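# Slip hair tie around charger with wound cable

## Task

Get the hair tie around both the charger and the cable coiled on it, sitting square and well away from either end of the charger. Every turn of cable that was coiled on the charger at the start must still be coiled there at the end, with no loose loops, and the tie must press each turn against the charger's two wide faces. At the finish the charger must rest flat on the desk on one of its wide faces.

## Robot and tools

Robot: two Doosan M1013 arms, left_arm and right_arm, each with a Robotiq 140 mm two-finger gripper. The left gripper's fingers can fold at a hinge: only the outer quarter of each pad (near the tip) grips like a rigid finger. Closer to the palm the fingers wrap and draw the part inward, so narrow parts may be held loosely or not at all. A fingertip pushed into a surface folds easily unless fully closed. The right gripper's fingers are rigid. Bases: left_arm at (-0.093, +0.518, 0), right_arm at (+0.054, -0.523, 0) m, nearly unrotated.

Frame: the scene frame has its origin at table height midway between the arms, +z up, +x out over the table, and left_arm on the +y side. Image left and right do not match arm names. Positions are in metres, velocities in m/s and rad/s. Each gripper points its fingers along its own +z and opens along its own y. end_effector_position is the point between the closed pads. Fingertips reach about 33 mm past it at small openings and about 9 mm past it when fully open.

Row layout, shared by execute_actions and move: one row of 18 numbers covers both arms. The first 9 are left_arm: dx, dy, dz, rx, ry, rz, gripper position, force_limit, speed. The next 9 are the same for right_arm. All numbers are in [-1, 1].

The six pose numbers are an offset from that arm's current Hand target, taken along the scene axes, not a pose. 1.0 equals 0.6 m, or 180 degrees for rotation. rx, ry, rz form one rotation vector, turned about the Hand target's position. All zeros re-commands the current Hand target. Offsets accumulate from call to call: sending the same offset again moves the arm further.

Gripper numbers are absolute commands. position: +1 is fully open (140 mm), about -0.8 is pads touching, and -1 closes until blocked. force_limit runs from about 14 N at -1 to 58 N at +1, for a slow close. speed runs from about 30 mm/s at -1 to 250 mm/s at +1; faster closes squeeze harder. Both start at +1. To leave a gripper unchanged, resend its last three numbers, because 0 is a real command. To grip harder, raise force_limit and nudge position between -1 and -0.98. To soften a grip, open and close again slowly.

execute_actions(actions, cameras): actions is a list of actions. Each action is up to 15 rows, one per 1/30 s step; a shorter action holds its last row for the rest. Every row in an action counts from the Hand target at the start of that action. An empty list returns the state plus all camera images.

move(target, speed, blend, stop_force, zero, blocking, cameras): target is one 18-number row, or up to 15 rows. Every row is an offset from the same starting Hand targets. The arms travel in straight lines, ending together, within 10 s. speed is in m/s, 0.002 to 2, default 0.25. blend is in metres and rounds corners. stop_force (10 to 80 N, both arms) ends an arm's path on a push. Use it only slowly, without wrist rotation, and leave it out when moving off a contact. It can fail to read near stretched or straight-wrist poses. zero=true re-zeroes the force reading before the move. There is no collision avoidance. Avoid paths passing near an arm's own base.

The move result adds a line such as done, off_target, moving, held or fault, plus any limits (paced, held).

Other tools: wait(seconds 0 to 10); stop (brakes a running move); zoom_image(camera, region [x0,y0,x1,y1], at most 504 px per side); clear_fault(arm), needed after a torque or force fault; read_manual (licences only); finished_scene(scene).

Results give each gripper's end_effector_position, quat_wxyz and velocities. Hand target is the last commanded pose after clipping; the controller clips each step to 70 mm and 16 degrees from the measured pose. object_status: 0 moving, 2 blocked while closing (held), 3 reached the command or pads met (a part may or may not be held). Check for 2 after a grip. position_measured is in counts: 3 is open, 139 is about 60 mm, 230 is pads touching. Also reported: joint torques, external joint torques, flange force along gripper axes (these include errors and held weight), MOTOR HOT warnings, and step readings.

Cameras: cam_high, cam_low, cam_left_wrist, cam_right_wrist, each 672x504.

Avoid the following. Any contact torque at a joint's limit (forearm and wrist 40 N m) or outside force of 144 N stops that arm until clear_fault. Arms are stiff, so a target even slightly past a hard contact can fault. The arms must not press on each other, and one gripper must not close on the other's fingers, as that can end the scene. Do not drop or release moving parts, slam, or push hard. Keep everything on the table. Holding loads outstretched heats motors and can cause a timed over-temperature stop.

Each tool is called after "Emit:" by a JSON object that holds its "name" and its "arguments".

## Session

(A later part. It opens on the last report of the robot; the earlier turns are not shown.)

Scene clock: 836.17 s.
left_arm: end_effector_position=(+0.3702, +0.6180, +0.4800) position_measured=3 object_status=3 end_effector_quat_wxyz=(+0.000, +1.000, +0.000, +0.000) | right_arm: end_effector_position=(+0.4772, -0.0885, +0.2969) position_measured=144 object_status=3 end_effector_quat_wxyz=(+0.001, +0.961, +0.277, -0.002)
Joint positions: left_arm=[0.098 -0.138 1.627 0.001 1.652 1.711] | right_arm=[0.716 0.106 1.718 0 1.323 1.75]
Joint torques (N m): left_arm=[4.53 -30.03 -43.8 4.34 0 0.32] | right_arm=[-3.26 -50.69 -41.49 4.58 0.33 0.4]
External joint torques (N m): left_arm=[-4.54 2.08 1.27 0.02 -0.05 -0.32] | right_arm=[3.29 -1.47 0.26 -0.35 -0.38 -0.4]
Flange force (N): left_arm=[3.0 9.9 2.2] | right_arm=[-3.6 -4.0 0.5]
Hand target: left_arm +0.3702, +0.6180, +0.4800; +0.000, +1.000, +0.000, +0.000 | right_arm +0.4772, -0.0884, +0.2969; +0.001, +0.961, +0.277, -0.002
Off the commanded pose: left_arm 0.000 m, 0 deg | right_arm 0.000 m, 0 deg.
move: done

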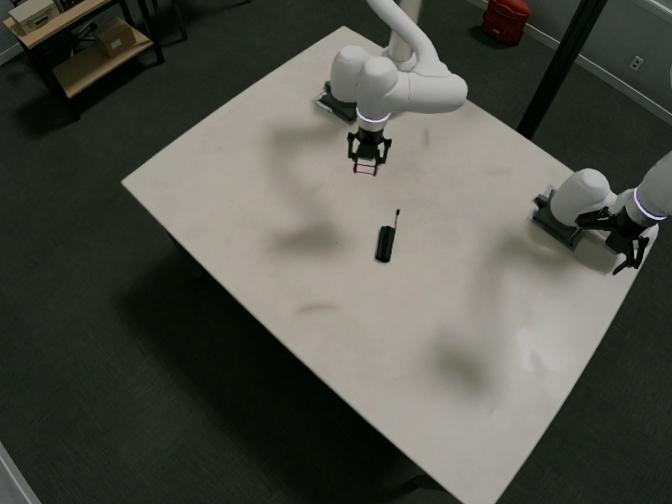

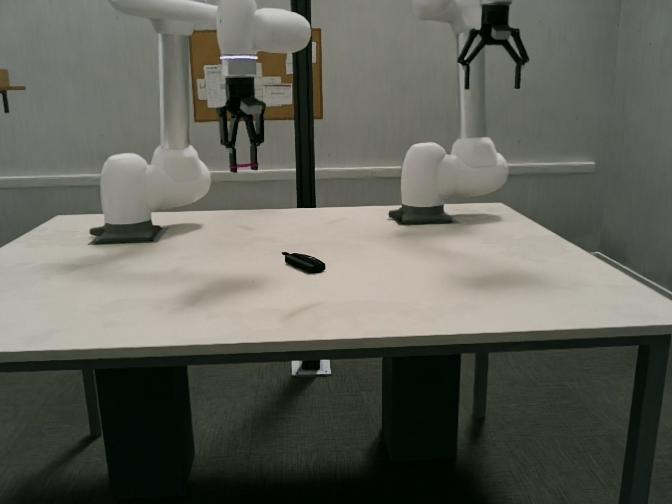

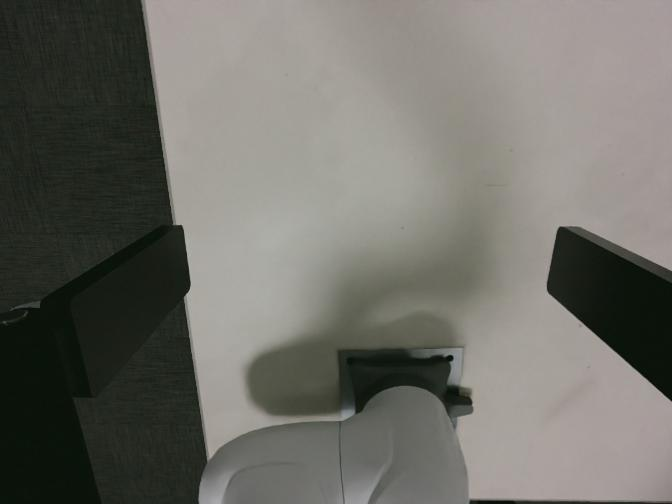

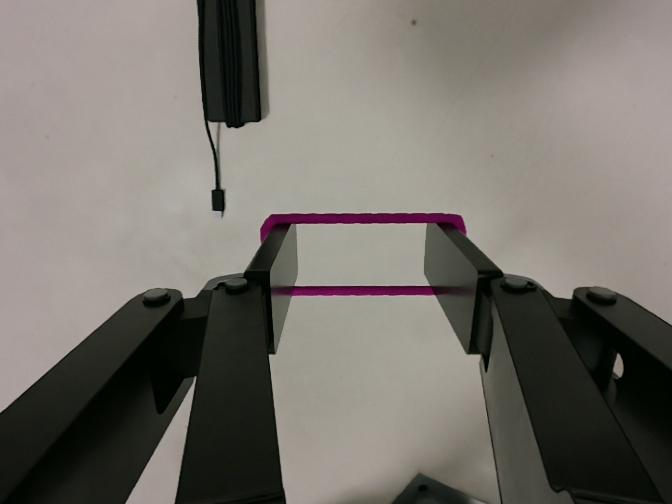

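Emit:
{"name": "move", "arguments": {"target": [[0.1, -0.45, -0.2, 0, 0, 0.09, -1, -1, 0, -0.212, -0.269, 0.088, 0, 0, 0, -0.125, 0.5, -1], [0.183, -0.833, -0.467, 0, 0, 0.1787, -1, -1, 0, -0.212, -0.269, 0.088, 0, 0, 0, -0.125, 0.5, -1]], "speed": 0.35, "blend": [0.06, 0], "cameras": ["cam_left_wrist", "cam_low"]}}

Emit:
{"name": "zoom_image", "arguments": {"camera": "cam_left_wrist", "region": [300, 20, 600, 320]}}

Scene clock: 936.80 s.
left_arm: end_effector_position=(+0.4800, +0.1183, +0.1999) position_measured=233 object_status=3 end_effector_quat_wxyz=(+0.000, +0.961, +0.277, +0.000) | right_arm: end_effector_position=(+0.3500, -0.2498, +0.3497) position_measured=144 object_status=3 end_effector_quat_wxyz=(+0.001, +0.961, +0.277, -0.002)
Joint positions: left_arm=[-0.701 0.296 1.666 0.001 1.18 0.35] | right_arm=[0.634 -0.248 1.947 0 1.447 1.668]
Joint torques (N m): left_arm=[4.53 -72.09 -40.35 4.08 0.08 0.38] | right_arm=[-2.98 -15.95 -42.66 4.69 0.29 0.43]
External joint torques (N m): left_arm=[-4.28 1.62 0.83 0.02 -0.1 -0.38] | right_arm=[2.85 -0.24 0.41 -0.37 -0.33 -0.43]
Flange force (N): left_arm=[-6.0 2.9 2.1] | right_arm=[-1.3 -5.8 1.2]
Hand target: left_arm +0.4800, +0.1182, +0.1998; +0.000, +0.961, +0.277, +0.000 | right_arm +0.3500, -0.2498, +0.3497; +0.001, +0.961, +0.277, -0.002
Off the commanded pose: left_arm 0.000 m, 0 deg | right_arm 0.000 m, 0 deg.
move: done
Images, in order (width x height): cam_low 672x504, cam_left_wrist 672x504.

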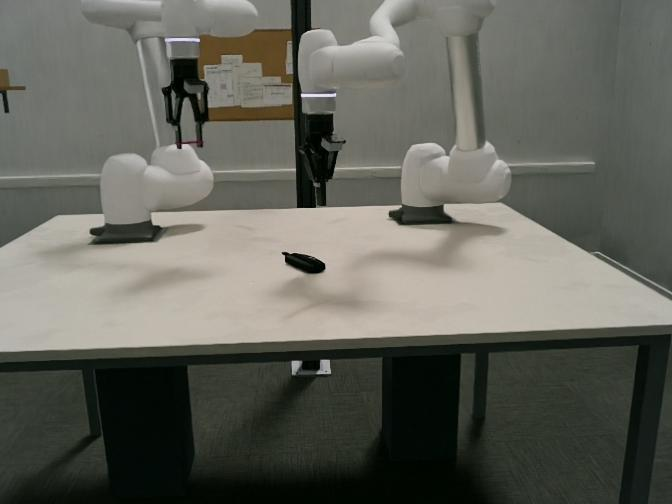

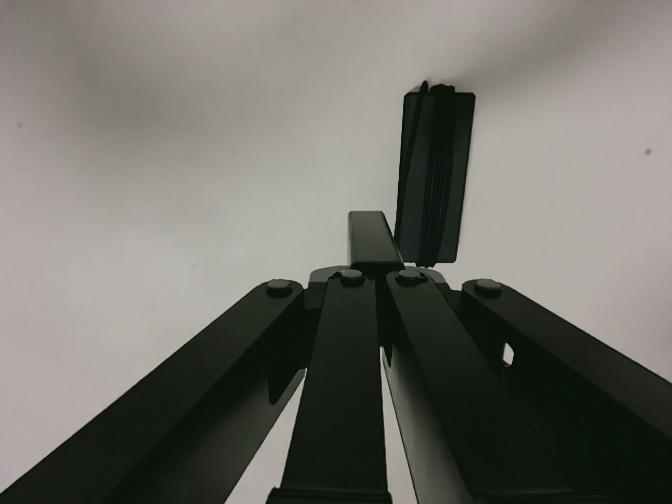

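Scaled by 1.680 from the camera's 672x504 image, which has a finer 960x720 frame.

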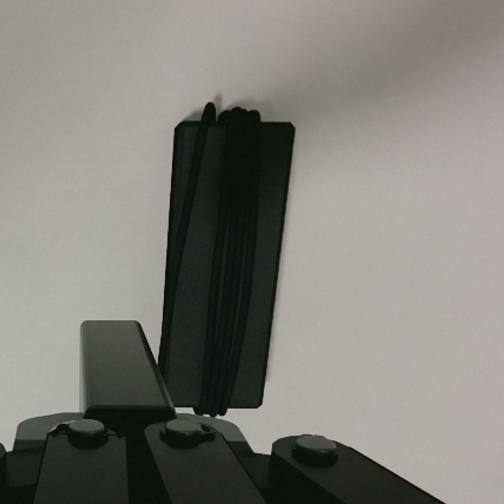

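Emit:
{"name": "move", "arguments": {"target": [0, 0, -0.1917, 0, 0, 0, -1, -1, 0, 0, 0, 0, 0, 0, 0, -0.125, 0.5, -1], "speed": 0.15}}

Emit:
{"name": "move", "arguments": {"target": [0, 0, -0.1, 0, 0, 0, -1, -1, 0, 0, 0, 0, 0, 0, 0, -0.125, 0.5, -1], "speed": 0.012, "stop_force": 10, "cameras": ["cam_left_wrist", "cam_low"]}}

Emit:
{"name": "zoom_image", "arguments": {"camera": "cam_left_wrist", "region": [300, 20, 600, 320]}}

Scene clock: 947.20 s.
left_arm: end_effector_position=(+0.4799, +0.1182, +0.0847) position_measured=233 object_status=3 end_effector_quat_wxyz=(+0.000, +0.961, +0.277, +0.000) | right_arm: end_effector_position=(+0.3500, -0.2498, +0.3497) position_measured=144 object_status=3 end_effector_quat_wxyz=(+0.001, +0.961, +0.277, -0.002)
Joint positions: left_arm=[-0.701 0.384 1.774 0.001 0.983 0.35] | right_arm=[0.634 -0.248 1.947 0 1.447 1.668]
Joint torques (N m): left_arm=[4.7 -77.2 -36.42 3.73 0.12 0.4] | right_arm=[-3.17 -15.61 -42.76 4.66 0.34 0.46]
External joint torques (N m): left_arm=[-4.6 1.74 0.71 -0.03 -0.15 -0.4] | right_arm=[3.14 -1.06 0.4 -0.32 -0.38 -0.46]
Flange force (N): left_arm=[-6.4 3.2 2.4] | right_arm=[-2.8 -6.2 1.2]
Hand target: left_arm +0.4800, +0.1182, +0.0848; +0.000, +0.961, +0.277, +0.000 | right_arm +0.3500, -0.2498, +0.3497; +0.001, +0.961, +0.277, -0.002
Off the commanded pose: left_arm 0.000 m, 0 deg | right_arm 0.000 m, 0 deg.
move: done

Scene clock: 952.03 s.
left_arm: end_effector_position=(+0.4800, +0.1182, +0.0338) position_measured=233 object_status=3 end_effector_quat_wxyz=(+0.000, +0.961, +0.277, +0.000) | right_arm: end_effector_position=(+0.3500, -0.2498, +0.3497) position_measured=144 object_status=3 end_effector_quat_wxyz=(+0.001, +0.961, +0.277, -0.002)
Joint positions: left_arm=[-0.701 0.434 1.81 0.001 0.898 0.35] | right_arm=[0.634 -0.248 1.947 0 1.447 1.668]
Joint torques (N m): left_arm=[4.63 -55.75 -25.09 3.52 -3.44 0.34] | right_arm=[-3.04 -16.05 -42.59 4.65 0.34 0.44]
External joint torques (N m): left_arm=[-4.81 -21.87 -8.24 -0.06 3.42 -0.34] | right_arm=[3.02 -0.54 0.29 -0.32 -0.38 -0.44]
Flange force (N): left_arm=[-10.3 -5.5 -33.6] | right_arm=[-1.7 -6.2 1.1]
Hand target: left_arm +0.4800, +0.1182, +0.0338; +0.000, +0.961, +0.277, +0.000 (not the last commanded pose) | right_arm +0.3500, -0.2498, +0.3497; +0.001, +0.961, +0.277, -0.002
Off the commanded pose: left_arm 0.009 m, 0 deg | right_arm 0.000 m, 0 deg.
move: contact (left_arm)
Images, in order (width x height): cam_low 672x504, cam_left_wrist 672x504.

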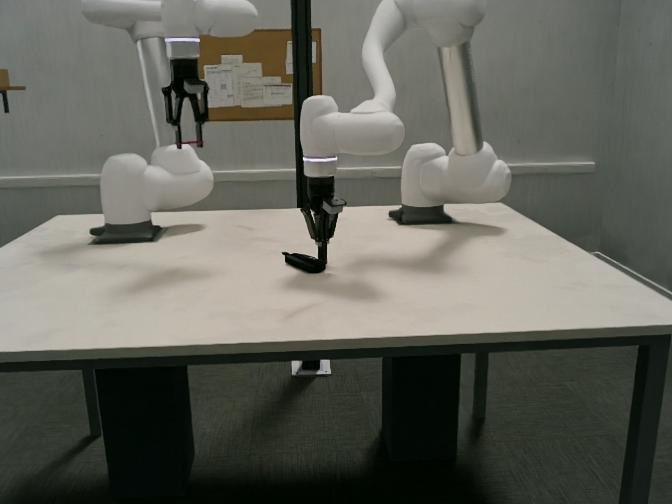

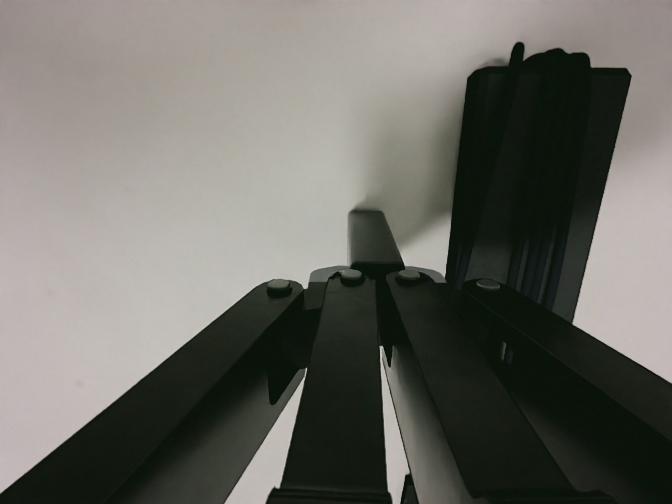

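Scaled by 1.680 from the camera's 672x504 image, which has a finer 960x720 frame.

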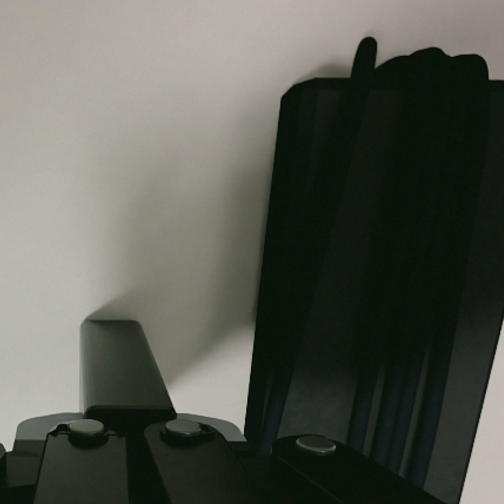

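Emit:
{"name": "move", "arguments": {"target": [[0, 0, 0.0687, 0, 0, 0, -1, -1, 0, 0, 0, 0, 0, 0, 0, -0.125, 0.5, -1], [-0.0493, -0.0625, 0.0687, 0, 0, 0, -1, -1, 0, 0, 0, 0, 0, 0, 0, -0.125, 0.5, -1], [-0.0493, -0.0625, 0.0383, 0, 0, 0, -1, -1, 0, 0, 0, 0, 0, 0, 0, -0.125, 0.5, -1]], "speed": 0.1, "blend": [0.005, 0.003, 0], "cameras": ["cam_left_wrist", "cam_low"]}}

Emit:
{"name": "zoom_image", "arguments": {"camera": "cam_left_wrist", "region": [300, 20, 600, 320]}}

Emit:
{"name": "zoom_image", "arguments": {"camera": "cam_low", "region": [265, 225, 345, 285]}}

Scene clock: 986.77 s.
left_arm: end_effector_position=(+0.4504, +0.0807, +0.0568) position_measured=233 object_status=3 end_effector_quat_wxyz=(+0.000, +0.961, +0.277, +0.000) | right_arm: end_effector_position=(+0.3500, -0.2498, +0.3497) position_measured=144 object_status=3 end_effector_quat_wxyz=(+0.001, +0.961, +0.277, -0.002)
Joint positions: left_arm=[-0.77 0.409 1.797 0.001 0.935 0.281] | right_arm=[0.634 -0.248 1.947 0 1.447 1.668]
Joint torques (N m): left_arm=[4.44 -78.05 -35.02 3.55 0.14 0.39] | right_arm=[-3.42 -16.07 -42.7 4.66 0.35 0.44]
External joint torques (N m): left_arm=[-4.31 1.69 0.5 0.03 -0.17 -0.39] | right_arm=[3.46 -0.63 0.33 -0.32 -0.39 -0.44]
Flange force (N): left_arm=[-6.1 2.9 2.3] | right_arm=[-2.0 -7.2 1.1]
Hand target: left_arm +0.4504, +0.0807, +0.0568; +0.000, +0.961, +0.277, +0.000 | right_arm +0.3500, -0.2498, +0.3497; +0.001, +0.961, +0.277, -0.002
Off the commanded pose: left_arm 0.000 m, 0 deg | right_arm 0.000 m, 0 deg.
move: done
Images, in order (width x height): cam_low 672x504, cam_left_wrist 672x504.

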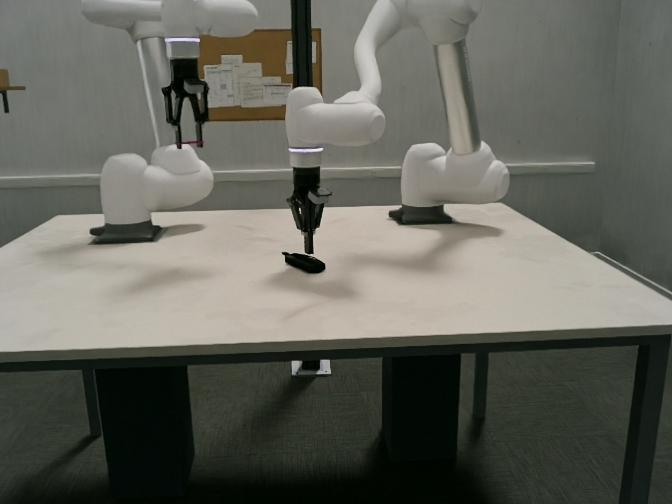

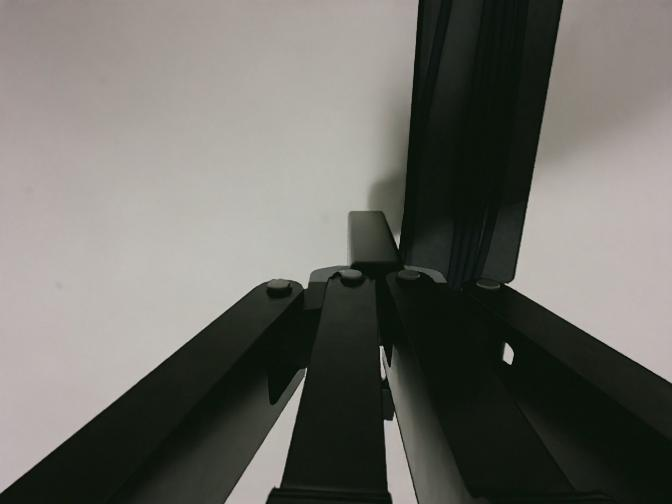

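Scaled by 1.680 from the camera's 672x504 image, which has a finer 960x720 frame.

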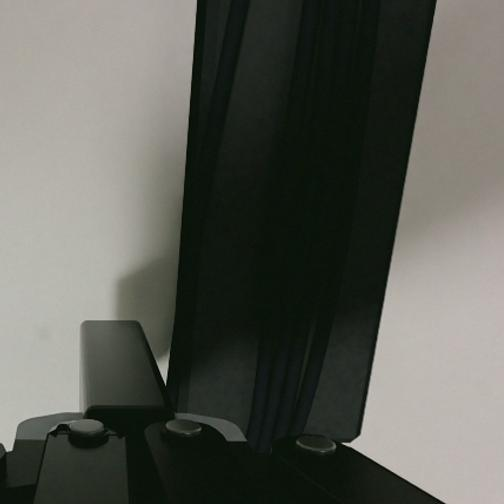

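Scaled by 6.300 from the camera's 672x504 image, which has a finer 960x720 frame.

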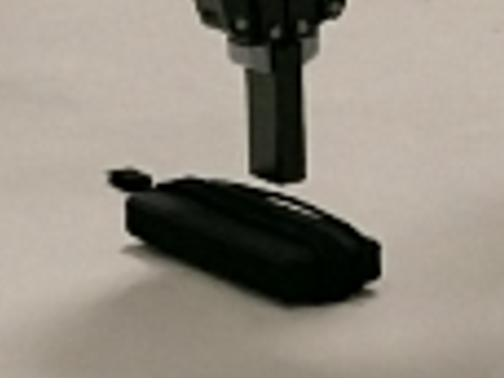

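Emit:
{"name": "move", "arguments": {"target": [0.0178, -0.0283, 0, 0, 0, 0, -1, -1, 0, 0, 0, 0, 0, 0, 0, -0.125, 0.5, -1], "speed": 0.03, "cameras": ["cam_left_wrist", "cam_low"]}}

Emit:
{"name": "zoom_image", "arguments": {"camera": "cam_left_wrist", "region": [300, 20, 600, 320]}}

Emit:
{"name": "zoom_image", "arguments": {"camera": "cam_low", "region": [265, 225, 345, 285]}}

Scene clock: 992.17 s.
left_arm: end_effector_position=(+0.4611, +0.0637, +0.0568) position_measured=233 object_status=3 end_effector_quat_wxyz=(+0.000, +0.961, +0.277, +0.000) | right_arm: end_effector_position=(+0.3500, -0.2498, +0.3497) position_measured=144 object_status=3 end_effector_quat_wxyz=(+0.001, +0.961, +0.277, -0.002)
Joint positions: left_arm=[-0.778 0.435 1.758 0.001 0.95 0.273] | right_arm=[0.634 -0.248 1.947 0 1.447 1.668]
Joint torques (N m): left_arm=[4.52 -80.48 -35.75 3.72 -0.23 0.25] | right_arm=[-3.28 -15.82 -42.78 4.63 0.34 0.44]
External joint torques (N m): left_arm=[-4.47 1.3 1 -0.12 0.21 -0.25] | right_arm=[3.26 -0.65 0.5 -0.3 -0.38 -0.44]
Flange force (N): left_arm=[-6.4 1.6 1.6] | right_arm=[-2.2 -6.7 1.4]
Hand target: left_arm +0.4611, +0.0637, +0.0568; +0.000, +0.961, +0.277, +0.000 | right_arm +0.3500, -0.2498, +0.3497; +0.001, +0.961, +0.277, -0.002
Off the commanded pose: left_arm 0.000 m, 0 deg | right_arm 0.000 m, 0 deg.
move: done
Images, in order (width x height): cam_low 672x504, cam_left_wrist 672x504.

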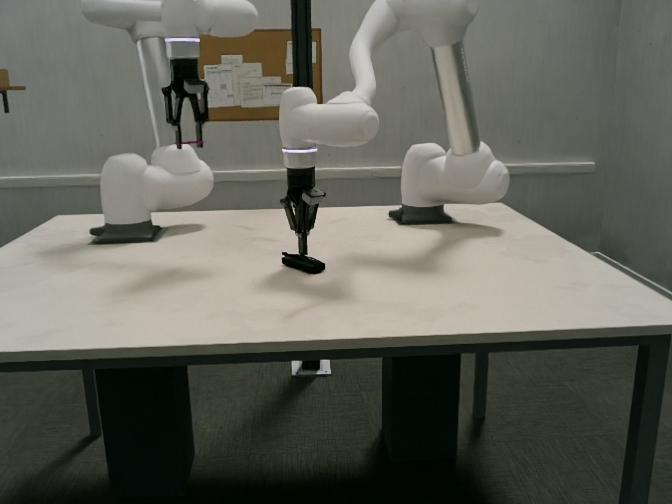

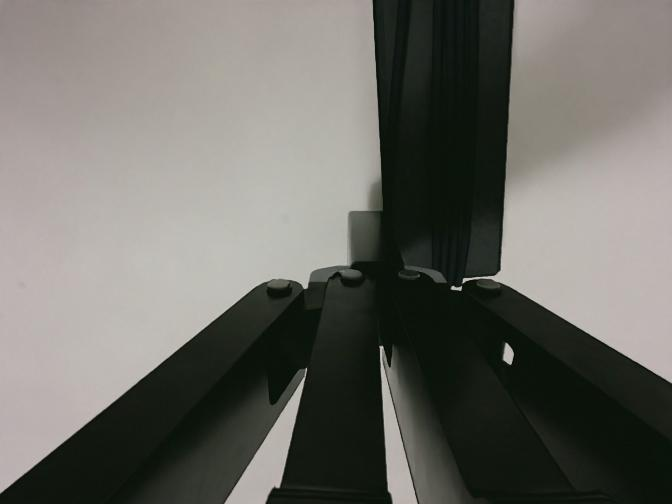

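Scaled by 1.680 from the camera's 672x504 image, which has a finer 960x720 frame.

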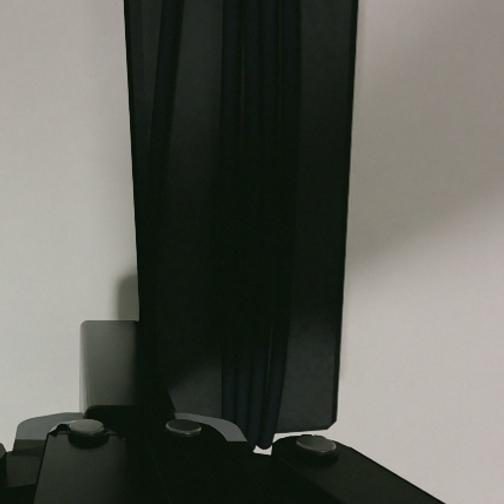

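Scaled by 6.300 from the camera's 672x504 image, which has a finer 960x720 frame.

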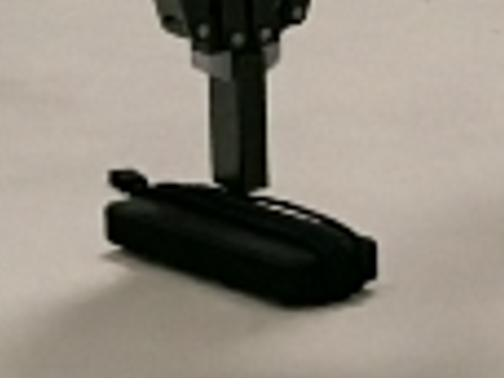

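Emit:
{"name": "move", "arguments": {"target": [[-0.0115, 0.0182, 0, 0, 0, 0, -1, -1, 0, 0, 0, 0, 0, 0, 0, -0.125, 0.5, -1], [-0.0115, 0.0182, 0.1, 0, 0, 0, -1, -1, 0, 0, 0, 0, 0, 0, 0, -0.125, 0.5, -1]], "speed": [0.03, 0.1], "cameras": ["cam_left_wrist", "cam_low"]}}

Emit:
{"name": "zoom_image", "arguments": {"camera": "cam_left_wrist", "region": [300, 0, 600, 300]}}

Emit:
{"name": "zoom_image", "arguments": {"camera": "cam_low", "region": [265, 235, 345, 285]}}

Scene clock: 1000.57 s.
left_arm: end_effector_position=(+0.4542, +0.0747, +0.1168) position_measured=233 object_status=3 end_effector_quat_wxyz=(+0.000, +0.961, +0.277, +0.000) | right_arm: end_effector_position=(+0.3500, -0.2498, +0.3497) position_measured=144 object_status=3 end_effector_quat_wxyz=(+0.001, +0.961, +0.277, -0.002)
Joint positions: left_arm=[-0.773 0.364 1.736 0.001 1.041 0.278] | right_arm=[0.634 -0.248 1.947 0 1.447 1.668]
Joint torques (N m): left_arm=[3.82 -75.87 -37.31 3.82 0.1 0.34] | right_arm=[-3.12 -15.8 -42.75 4.65 0.33 0.43]
External joint torques (N m): left_arm=[-3.88 1.52 0.49 0 -0.12 -0.34] | right_arm=[3.2 -0.79 0.45 -0.31 -0.37 -0.43]
Flange force (N): left_arm=[-5.4 2.7 1.9] | right_arm=[-2.4 -6.5 1.3]
Hand target: left_arm +0.4542, +0.0747, +0.1168; +0.000, +0.961, +0.277, +0.000 | right_arm +0.3500, -0.2498, +0.3497; +0.001, +0.961, +0.277, -0.002
Off the commanded pose: left_arm 0.000 m, 0 deg | right_arm 0.000 m, 0 deg.
move: done
Images, in order (width x height): cam_low 672x504, cam_left_wrist 672x504.

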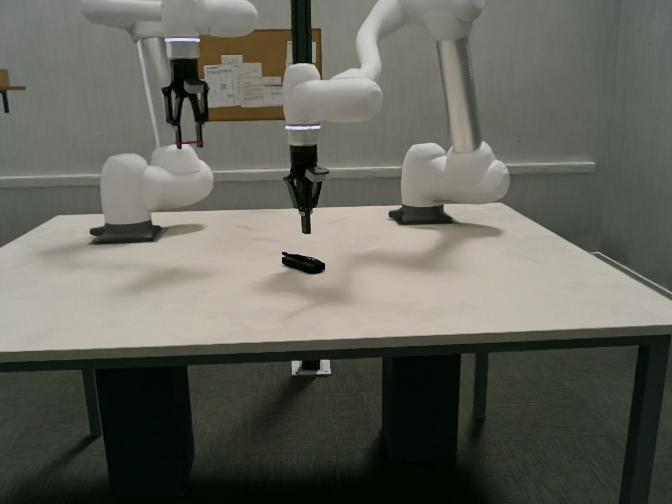

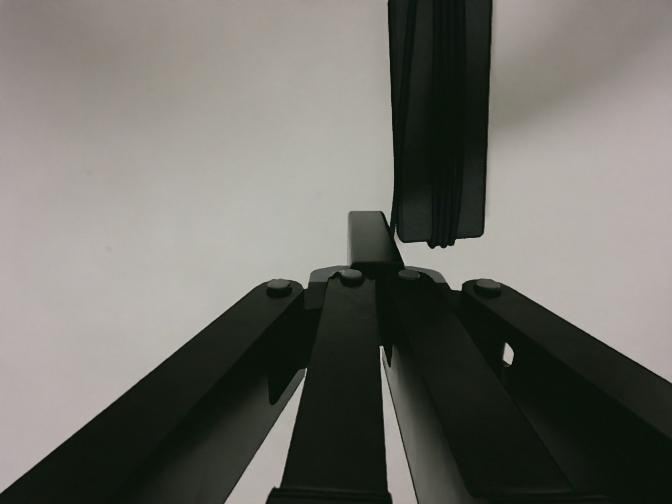

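Scaled by 1.680 from the camera's 672x504 image, which has a finer 960x720 frame.

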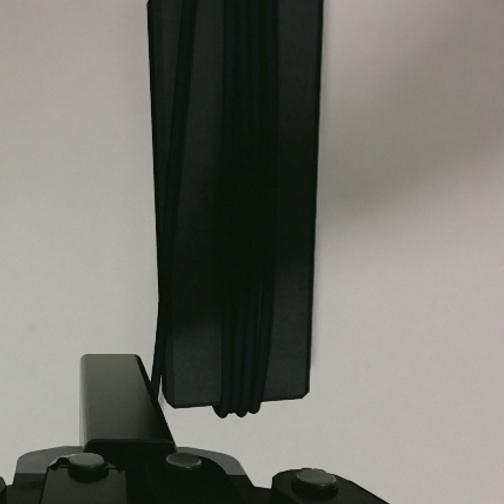

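Scaled by 6.300 from the camera's 672x504 image, which has a finer 960x720 frame.

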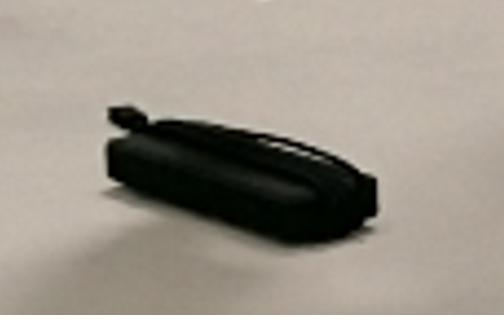

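Emit:
{"name": "move", "arguments": {"target": [-0.0528, -0.0725, 0.03, 0, 0, 0, -0.444, -1, 0, 0, 0, 0, 0, 0, 0, -0.125, 0.5, -1], "speed": 0.12, "cameras": ["cam_left_wrist"]}}

Emit:
{"name": "zoom_image", "arguments": {"camera": "cam_left_wrist", "region": [250, 0, 550, 300]}}

Scene clock: 1015.83 s.
left_arm: end_effector_position=(+0.4225, +0.0311, +0.1348) position_measured=185 object_status=3 end_effector_quat_wxyz=(+0.000, +0.961, +0.277, +0.000) | right_arm: end_effector_position=(+0.3500, -0.2498, +0.3497) position_measured=144 object_status=3 end_effector_quat_wxyz=(+0.001, +0.961, +0.277, -0.002)
Joint positions: left_arm=[-0.848 0.357 1.71 0.001 1.075 0.203] | right_arm=[0.634 -0.248 1.947 0 1.447 1.668]
Joint torques (N m): left_arm=[4.59 -76.19 -38.54 3.91 0.12 0.33] | right_arm=[-3.25 -16.2 -42.68 4.59 0.33 0.48]
External joint torques (N m): left_arm=[-4.21 1.11 0.73 0.02 -0.14 -0.33] | right_arm=[3.27 -0.29 0.4 -0.26 -0.38 -0.48]
Flange force (N): left_arm=[-6.3 1.3 1.8] | right_arm=[-1.5 -6.8 1.3]
Hand target: left_arm +0.4225, +0.0312, +0.1348; +0.000, +0.961, +0.277, +0.000 | right_arm +0.3500, -0.2498, +0.3497; +0.001, +0.961, +0.277, -0.002
Off the commanded pose: left_arm 0.000 m, 0 deg | right_arm 0.000 m, 0 deg.
move: done
Images, in order (width x height): cam_left_wrist 672x504.

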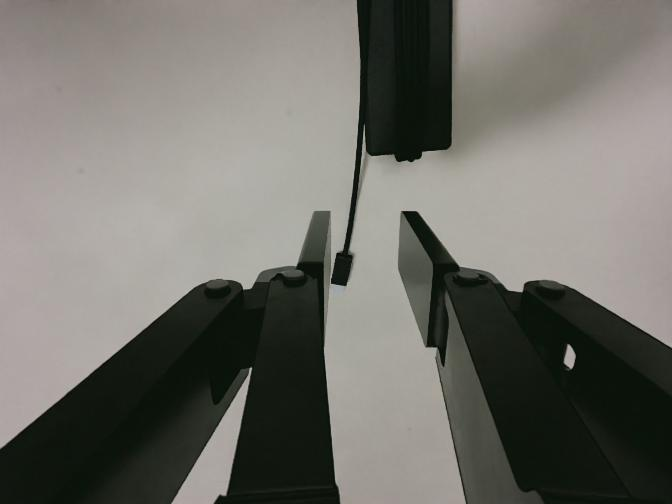

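Scaled by 1.680 from the camera's 672x504 image, which has a finer 960x720 frame.

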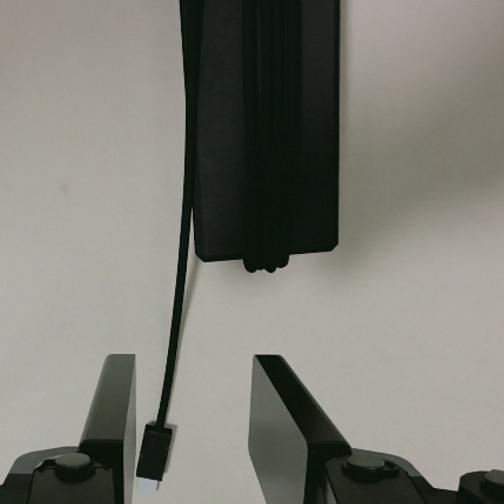

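Emit:
{"name": "move", "arguments": {"target": [[0.0072, 0.006, -0.1577, 0, 0, 0, -0.444, -1, -1, 0, 0, 0, 0, 0, 0, -0.125, 0.5, -1], [0.0072, 0.006, -0.1577, 0, 0, 0, -1, -1, -1, 0, 0, 0, 0, 0, 0, -0.125, 0.5, -1]], "speed": 0.08, "cameras": ["cam_left_wrist", "cam_low"]}}

Emit:
{"name": "zoom_image", "arguments": {"camera": "cam_left_wrist", "region": [250, 0, 550, 300]}}

Scene clock: 1028.20 s.
left_arm: end_effector_position=(+0.4268, +0.0348, +0.0402) position_measured=226 object_status=2 end_effector_quat_wxyz=(+0.000, +0.961, +0.277, +0.000) | right_arm: end_effector_position=(+0.3500, -0.2498, +0.3497) position_measured=144 object_status=3 end_effector_quat_wxyz=(+0.001, +0.961, +0.277, -0.002)
Joint positions: left_arm=[-0.84 0.442 1.783 0.001 0.917 0.211] | right_arm=[0.634 -0.248 1.947 0 1.447 1.668]
Joint torques (N m): left_arm=[4.68 -80.75 -34.78 3.46 0.07 0.41] | right_arm=[-3.01 -15.95 -42.6 4.66 0.34 0.42]
External joint torques (N m): left_arm=[-4.44 1.81 1.04 0.04 -0.07 -0.41] | right_arm=[3.09 -0.77 0.26 -0.33 -0.38 -0.42]
Flange force (N): left_arm=[-6.7 1.6 2.6] | right_arm=[-2.1 -6.3 1.0]
Hand target: left_arm +0.4268, +0.0348, +0.0402; +0.000, +0.961, +0.277, +0.000 | right_arm +0.3500, -0.2498, +0.3497; +0.001, +0.961, +0.277, -0.002
Off the commanded pose: left_arm 0.000 m, 0 deg | right_arm 0.000 m, 0 deg.
move: done
Images, in order (width x height): cam_low 672x504, cam_left_wrist 672x504.

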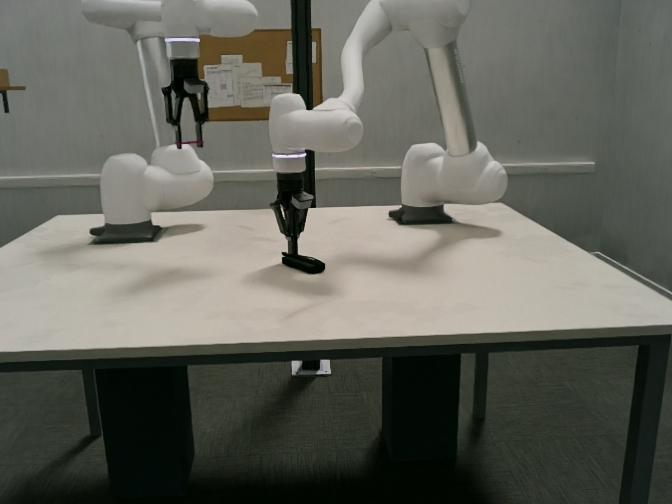

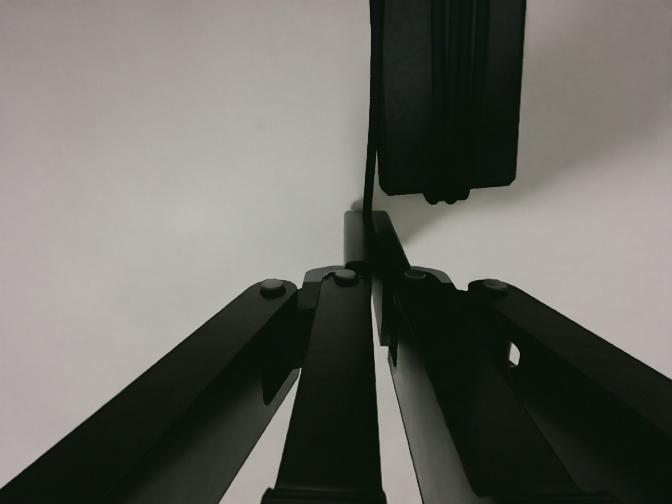

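Scaled by 1.680 from the camera's 672x504 image, which has a finer 960x720 frame.

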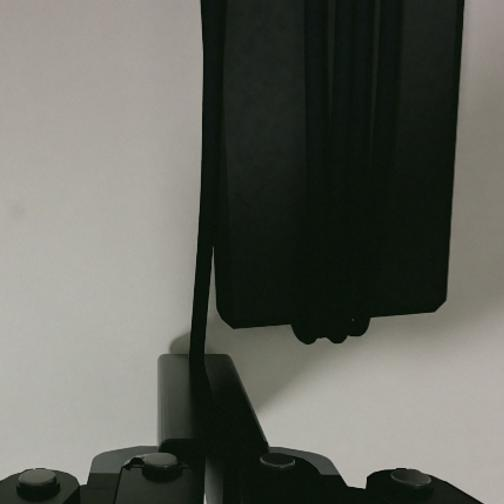

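Emit:
{"name": "move", "arguments": {"target": [[0, 0, 0.043, 0, 0, 0, -1, -1, -1, 0, 0, 0, 0, 0, 0, -0.125, 0.5, -1], [0.0151, -0.024, 0.043, 0, 0, 0, -1, -1, -1, 0, 0, 0, 0, 0, 0, -0.125, 0.5, -1], [0.0109, -0.0267, 0.043, 0, 0, 0, -1, -1, -1, 0, 0, 0, 0, 0, 0, -0.125, 0.5, -1]], "speed": 0.03, "cameras": ["cam_left_wrist", "cam_low"]}}

Emit:
{"name": "zoom_image", "arguments": {"camera": "cam_left_wrist", "region": [250, 0, 550, 300]}}

Emit:
{"name": "zoom_image", "arguments": {"camera": "cam_low", "region": [265, 225, 345, 285]}}

Scene clock: 1037.70 s.
left_arm: end_effector_position=(+0.4334, +0.0188, +0.0659) position_measured=226 object_status=2 end_effector_quat_wxyz=(-0.001, +0.961, +0.277, +0.000) | right_arm: end_effector_position=(+0.3500, -0.2498, +0.3497) position_measured=144 object_status=3 end_effector_quat_wxyz=(+0.001, +0.961, +0.277, -0.002)
Joint positions: left_arm=[-0.849 0.438 1.732 0.001 0.972 0.202] | right_arm=[0.634 -0.248 1.947 0 1.447 1.668]
Joint torques (N m): left_arm=[3.89 -80.97 -36.15 3.43 0.09 0.38] | right_arm=[-3.03 -15.84 -42.56 4.6 0.27 0.46]
External joint torques (N m): left_arm=[-3.59 1.73 1.08 0.22 -0.1 -0.38] | right_arm=[2.98 -0.64 0.25 -0.27 -0.31 -0.46]
Flange force (N): left_arm=[-5.4 1.1 2.5] | right_arm=[-1.9 -6.0 0.8]
Hand target: left_arm +0.4334, +0.0187, +0.0660; +0.000, +0.961, +0.277, +0.000 | right_arm +0.3500, -0.2498, +0.3497; +0.001, +0.961, +0.277, -0.002
Off the commanded pose: left_arm 0.000 m, 0 deg | right_arm 0.000 m, 0 deg.
move: done
Images, in order (width x height): cam_low 672x504, cam_left_wrist 672x504.

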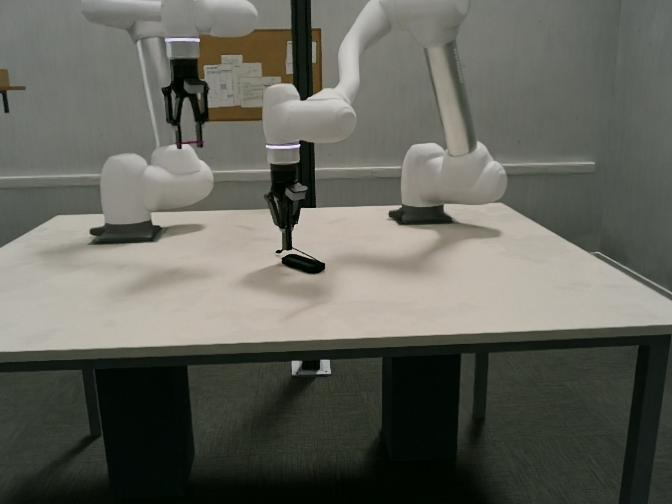

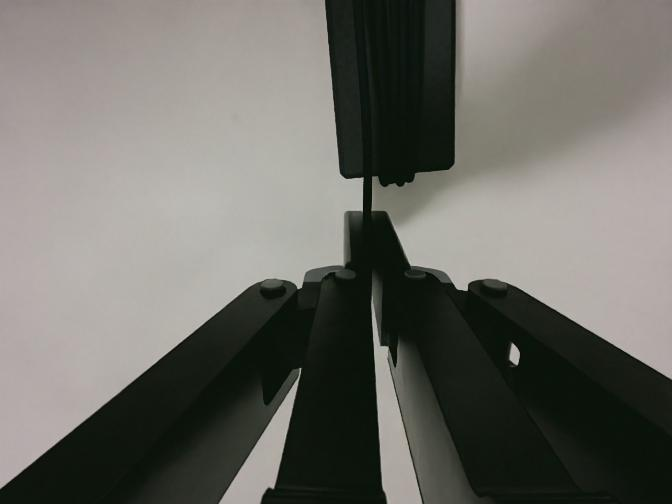

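Scaled by 1.680 from the camera's 672x504 image, which has a finer 960x720 frame.

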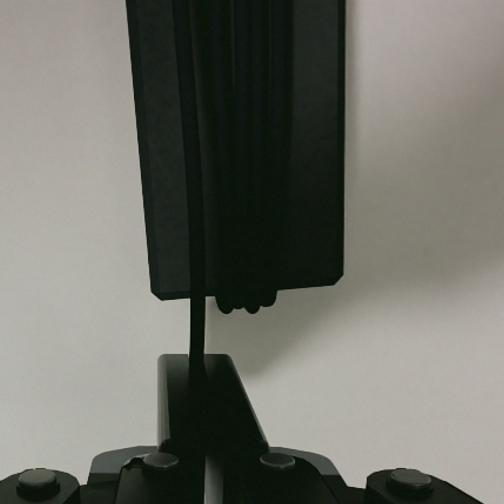

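Scaled by 6.300 from the camera's 672x504 image, which has a finer 960x720 frame.

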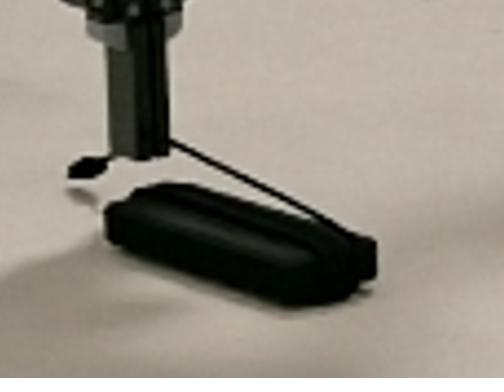

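Emit:
{"name": "move", "arguments": {"target": [[0.0028, 0.0018, -0.043, 0, 0, 0, -1, -1, -1, 0, 0, 0, 0, 0, 0, -0.125, 0.5, -1], [0.0028, 0.0018, -0.043, 0, 0, 0, -0.6, -1, -1, 0, 0, 0, 0, 0, 0, -0.125, 0.5, -1]], "speed": 0.03}}

Emit:
{"name": "move", "arguments": {"target": [0, 0, 0.15, 0, 0, 0, -0.6, -1, -1, 0, 0, 0, 0, 0, 0, -0.125, 0.5, -1], "speed": 0.08, "cameras": ["cam_left_wrist", "cam_low"]}}

Emit:
{"name": "zoom_image", "arguments": {"camera": "cam_left_wrist", "region": [250, 0, 550, 300]}}

Emit:
{"name": "zoom_image", "arguments": {"camera": "cam_low", "region": [265, 225, 345, 285]}}

Scene clock: 1048.60 s.
left_arm: end_effector_position=(+0.4351, +0.0198, +0.0401) position_measured=205 object_status=0 end_effector_quat_wxyz=(+0.000, +0.961, +0.277, +0.000) | right_arm: end_effector_position=(+0.3500, -0.2498, +0.3497) position_measured=144 object_status=3 end_effector_quat_wxyz=(+0.001, +0.961, +0.277, -0.002)
Joint positions: left_arm=[-0.847 0.463 1.749 0.001 0.93 0.205] | right_arm=[0.634 -0.248 1.947 0 1.447 1.668]
Joint torques (N m): left_arm=[4.99 -82.92 -35.12 3.55 0.08 0.41] | right_arm=[-3.08 -15.82 -42.61 4.69 0.37 0.47]
External joint torques (N m): left_arm=[-5.06 1.57 0.96 0 -0.09 -0.41] | right_arm=[2.95 -0.6 0.33 -0.36 -0.41 -0.47]
Flange force (N): left_arm=[-7.4 1.5 2.3] | right_arm=[-1.8 -5.9 1.2]
Hand target: left_arm +0.4351, +0.0198, +0.0402; +0.000, +0.961, +0.277, +0.000 | right_arm +0.3500, -0.2498, +0.3497; +0.001, +0.961, +0.277, -0.002
Off the commanded pose: left_arm 0.000 m, 0 deg | right_arm 0.000 m, 0 deg.
move: done

Scene clock: 1050.00 s.
left_arm: end_effector_position=(+0.4351, +0.0198, +0.1303) position_measured=205 object_status=3 end_effector_quat_wxyz=(+0.000, +0.961, +0.277, +0.000) | right_arm: end_effector_position=(+0.3500, -0.2498, +0.3497) position_measured=144 object_status=3 end_effector_quat_wxyz=(+0.001, +0.961, +0.277, -0.002)
Joint positions: left_arm=[-0.847 0.384 1.679 0.001 1.078 0.205] | right_arm=[0.634 -0.248 1.947 0 1.447 1.668]
Joint torques (N m): left_arm=[4.12 -78.34 -38.5 3.89 0.17 0.3] | right_arm=[-3.22 -16.12 -42.52 4.65 0.31 0.46]
External joint torques (N m): left_arm=[-4.31 1.09 0.77 0.02 -0.19 -0.3] | right_arm=[3.29 -0.66 0.16 -0.3 -0.35 -0.46]
Flange force (N): left_arm=[-6.3 1.1 1.8] | right_arm=[-1.8 -6.8 0.8]
Hand target: left_arm +0.4351, +0.0198, +0.1302; +0.000, +0.961, +0.277, +0.000 | right_arm +0.3500, -0.2498, +0.3497; +0.001, +0.961, +0.277, -0.002
Off the commanded pose: left_arm 0.000 m, 0 deg | right_arm 0.000 m, 0 deg.
move: done
Images, in order (width x height): cam_low 672x504, cam_left_wrist 672x504.

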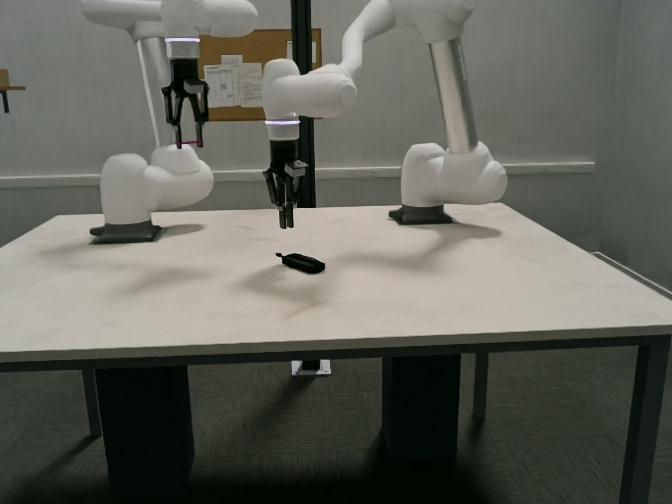

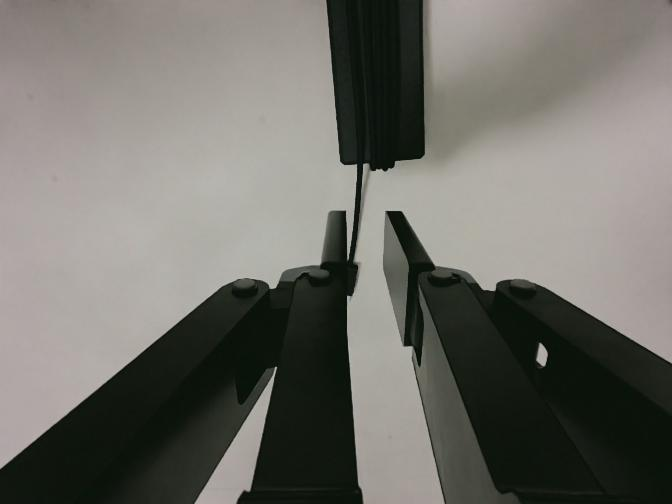

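Scaled by 1.680 from the camera's 672x504 image, which has a finer 960x720 frame.

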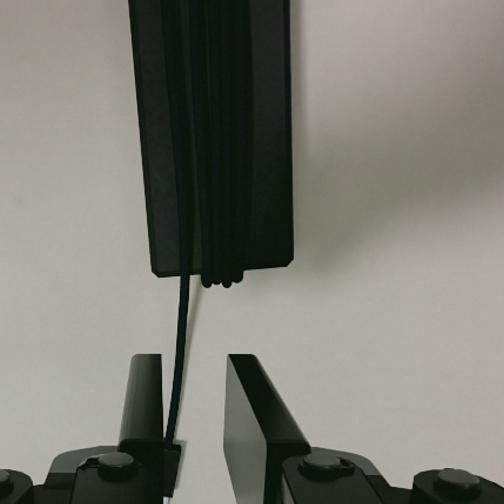

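Scaled by 6.300 from the camera's 672x504 image, which has a finer 960x720 frame.

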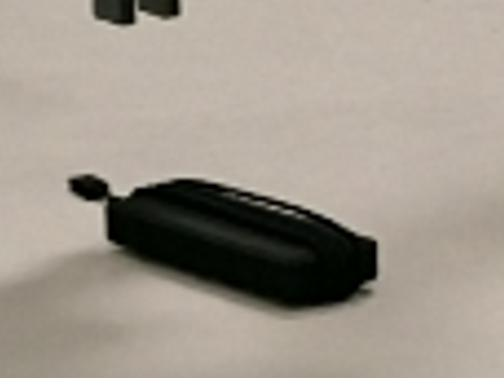

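Emit:
{"name": "move", "arguments": {"target": [0.0828, 0.0267, -0.07, 0, 0, 0.021, 0.15, 0, 0, 0, 0, 0, 0, 0, 0, -0.125, 0.5, -1], "speed": 0.1, "cameras": ["cam_left_wrist"]}}

Emit:
{"name": "zoom_image", "arguments": {"camera": "cam_left_wrist", "region": [200, 60, 560, 360]}}

Scene clock: 1071.50 s.
left_arm: end_effector_position=(+0.4848, +0.0358, +0.0882) position_measured=110 object_status=3 end_effector_quat_wxyz=(+0.000, +0.951, +0.308, +0.000) | right_arm: end_effector_position=(+0.3500, -0.2498, +0.3497) position_measured=144 object_status=3 end_effector_quat_wxyz=(+0.001, +0.961, +0.277, -0.002)
Joint positions: left_arm=[-0.784 0.456 1.658 0.001 1.029 0.201] | right_arm=[0.634 -0.248 1.947 0 1.447 1.668]
Joint torques (N m): left_arm=[4.7 -84.4 -37.36 3.78 0.23 0.38] | right_arm=[-3.11 -15.93 -42.71 4.65 0.35 0.45]
External joint torques (N m): left_arm=[-4.89 1.5 0.75 0.02 -0.25 -0.38] | right_arm=[3.1 -0.54 0.43 -0.32 -0.39 -0.45]
Flange force (N): left_arm=[-6.8 1.6 2.2] | right_arm=[-1.9 -6.3 1.3]
Hand target: left_arm +0.4847, +0.0358, +0.0882; +0.000, +0.951, +0.308, +0.000 | right_arm +0.3500, -0.2498, +0.3497; +0.001, +0.961, +0.277, -0.002
Off the commanded pose: left_arm 0.000 m, 0 deg | right_arm 0.000 m, 0 deg.
move: done
Images, in order (width x height): cam_left_wrist 672x504.

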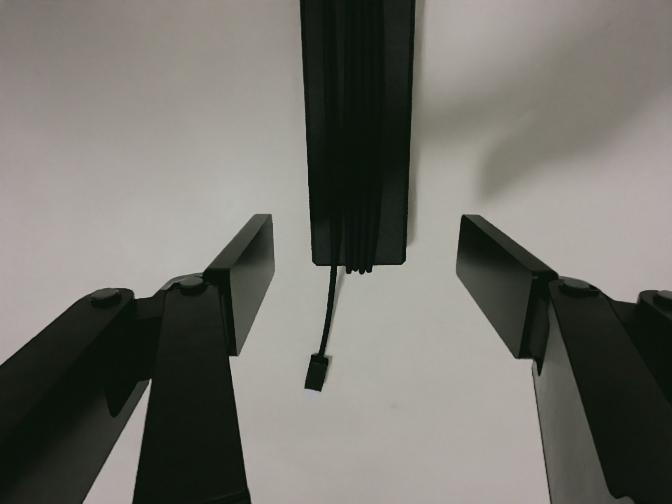

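Scaled by 1.400 from the camera's 672x504 image, which has a finer 960x720 frame.

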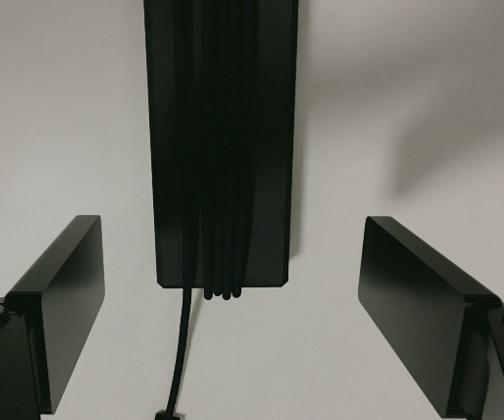

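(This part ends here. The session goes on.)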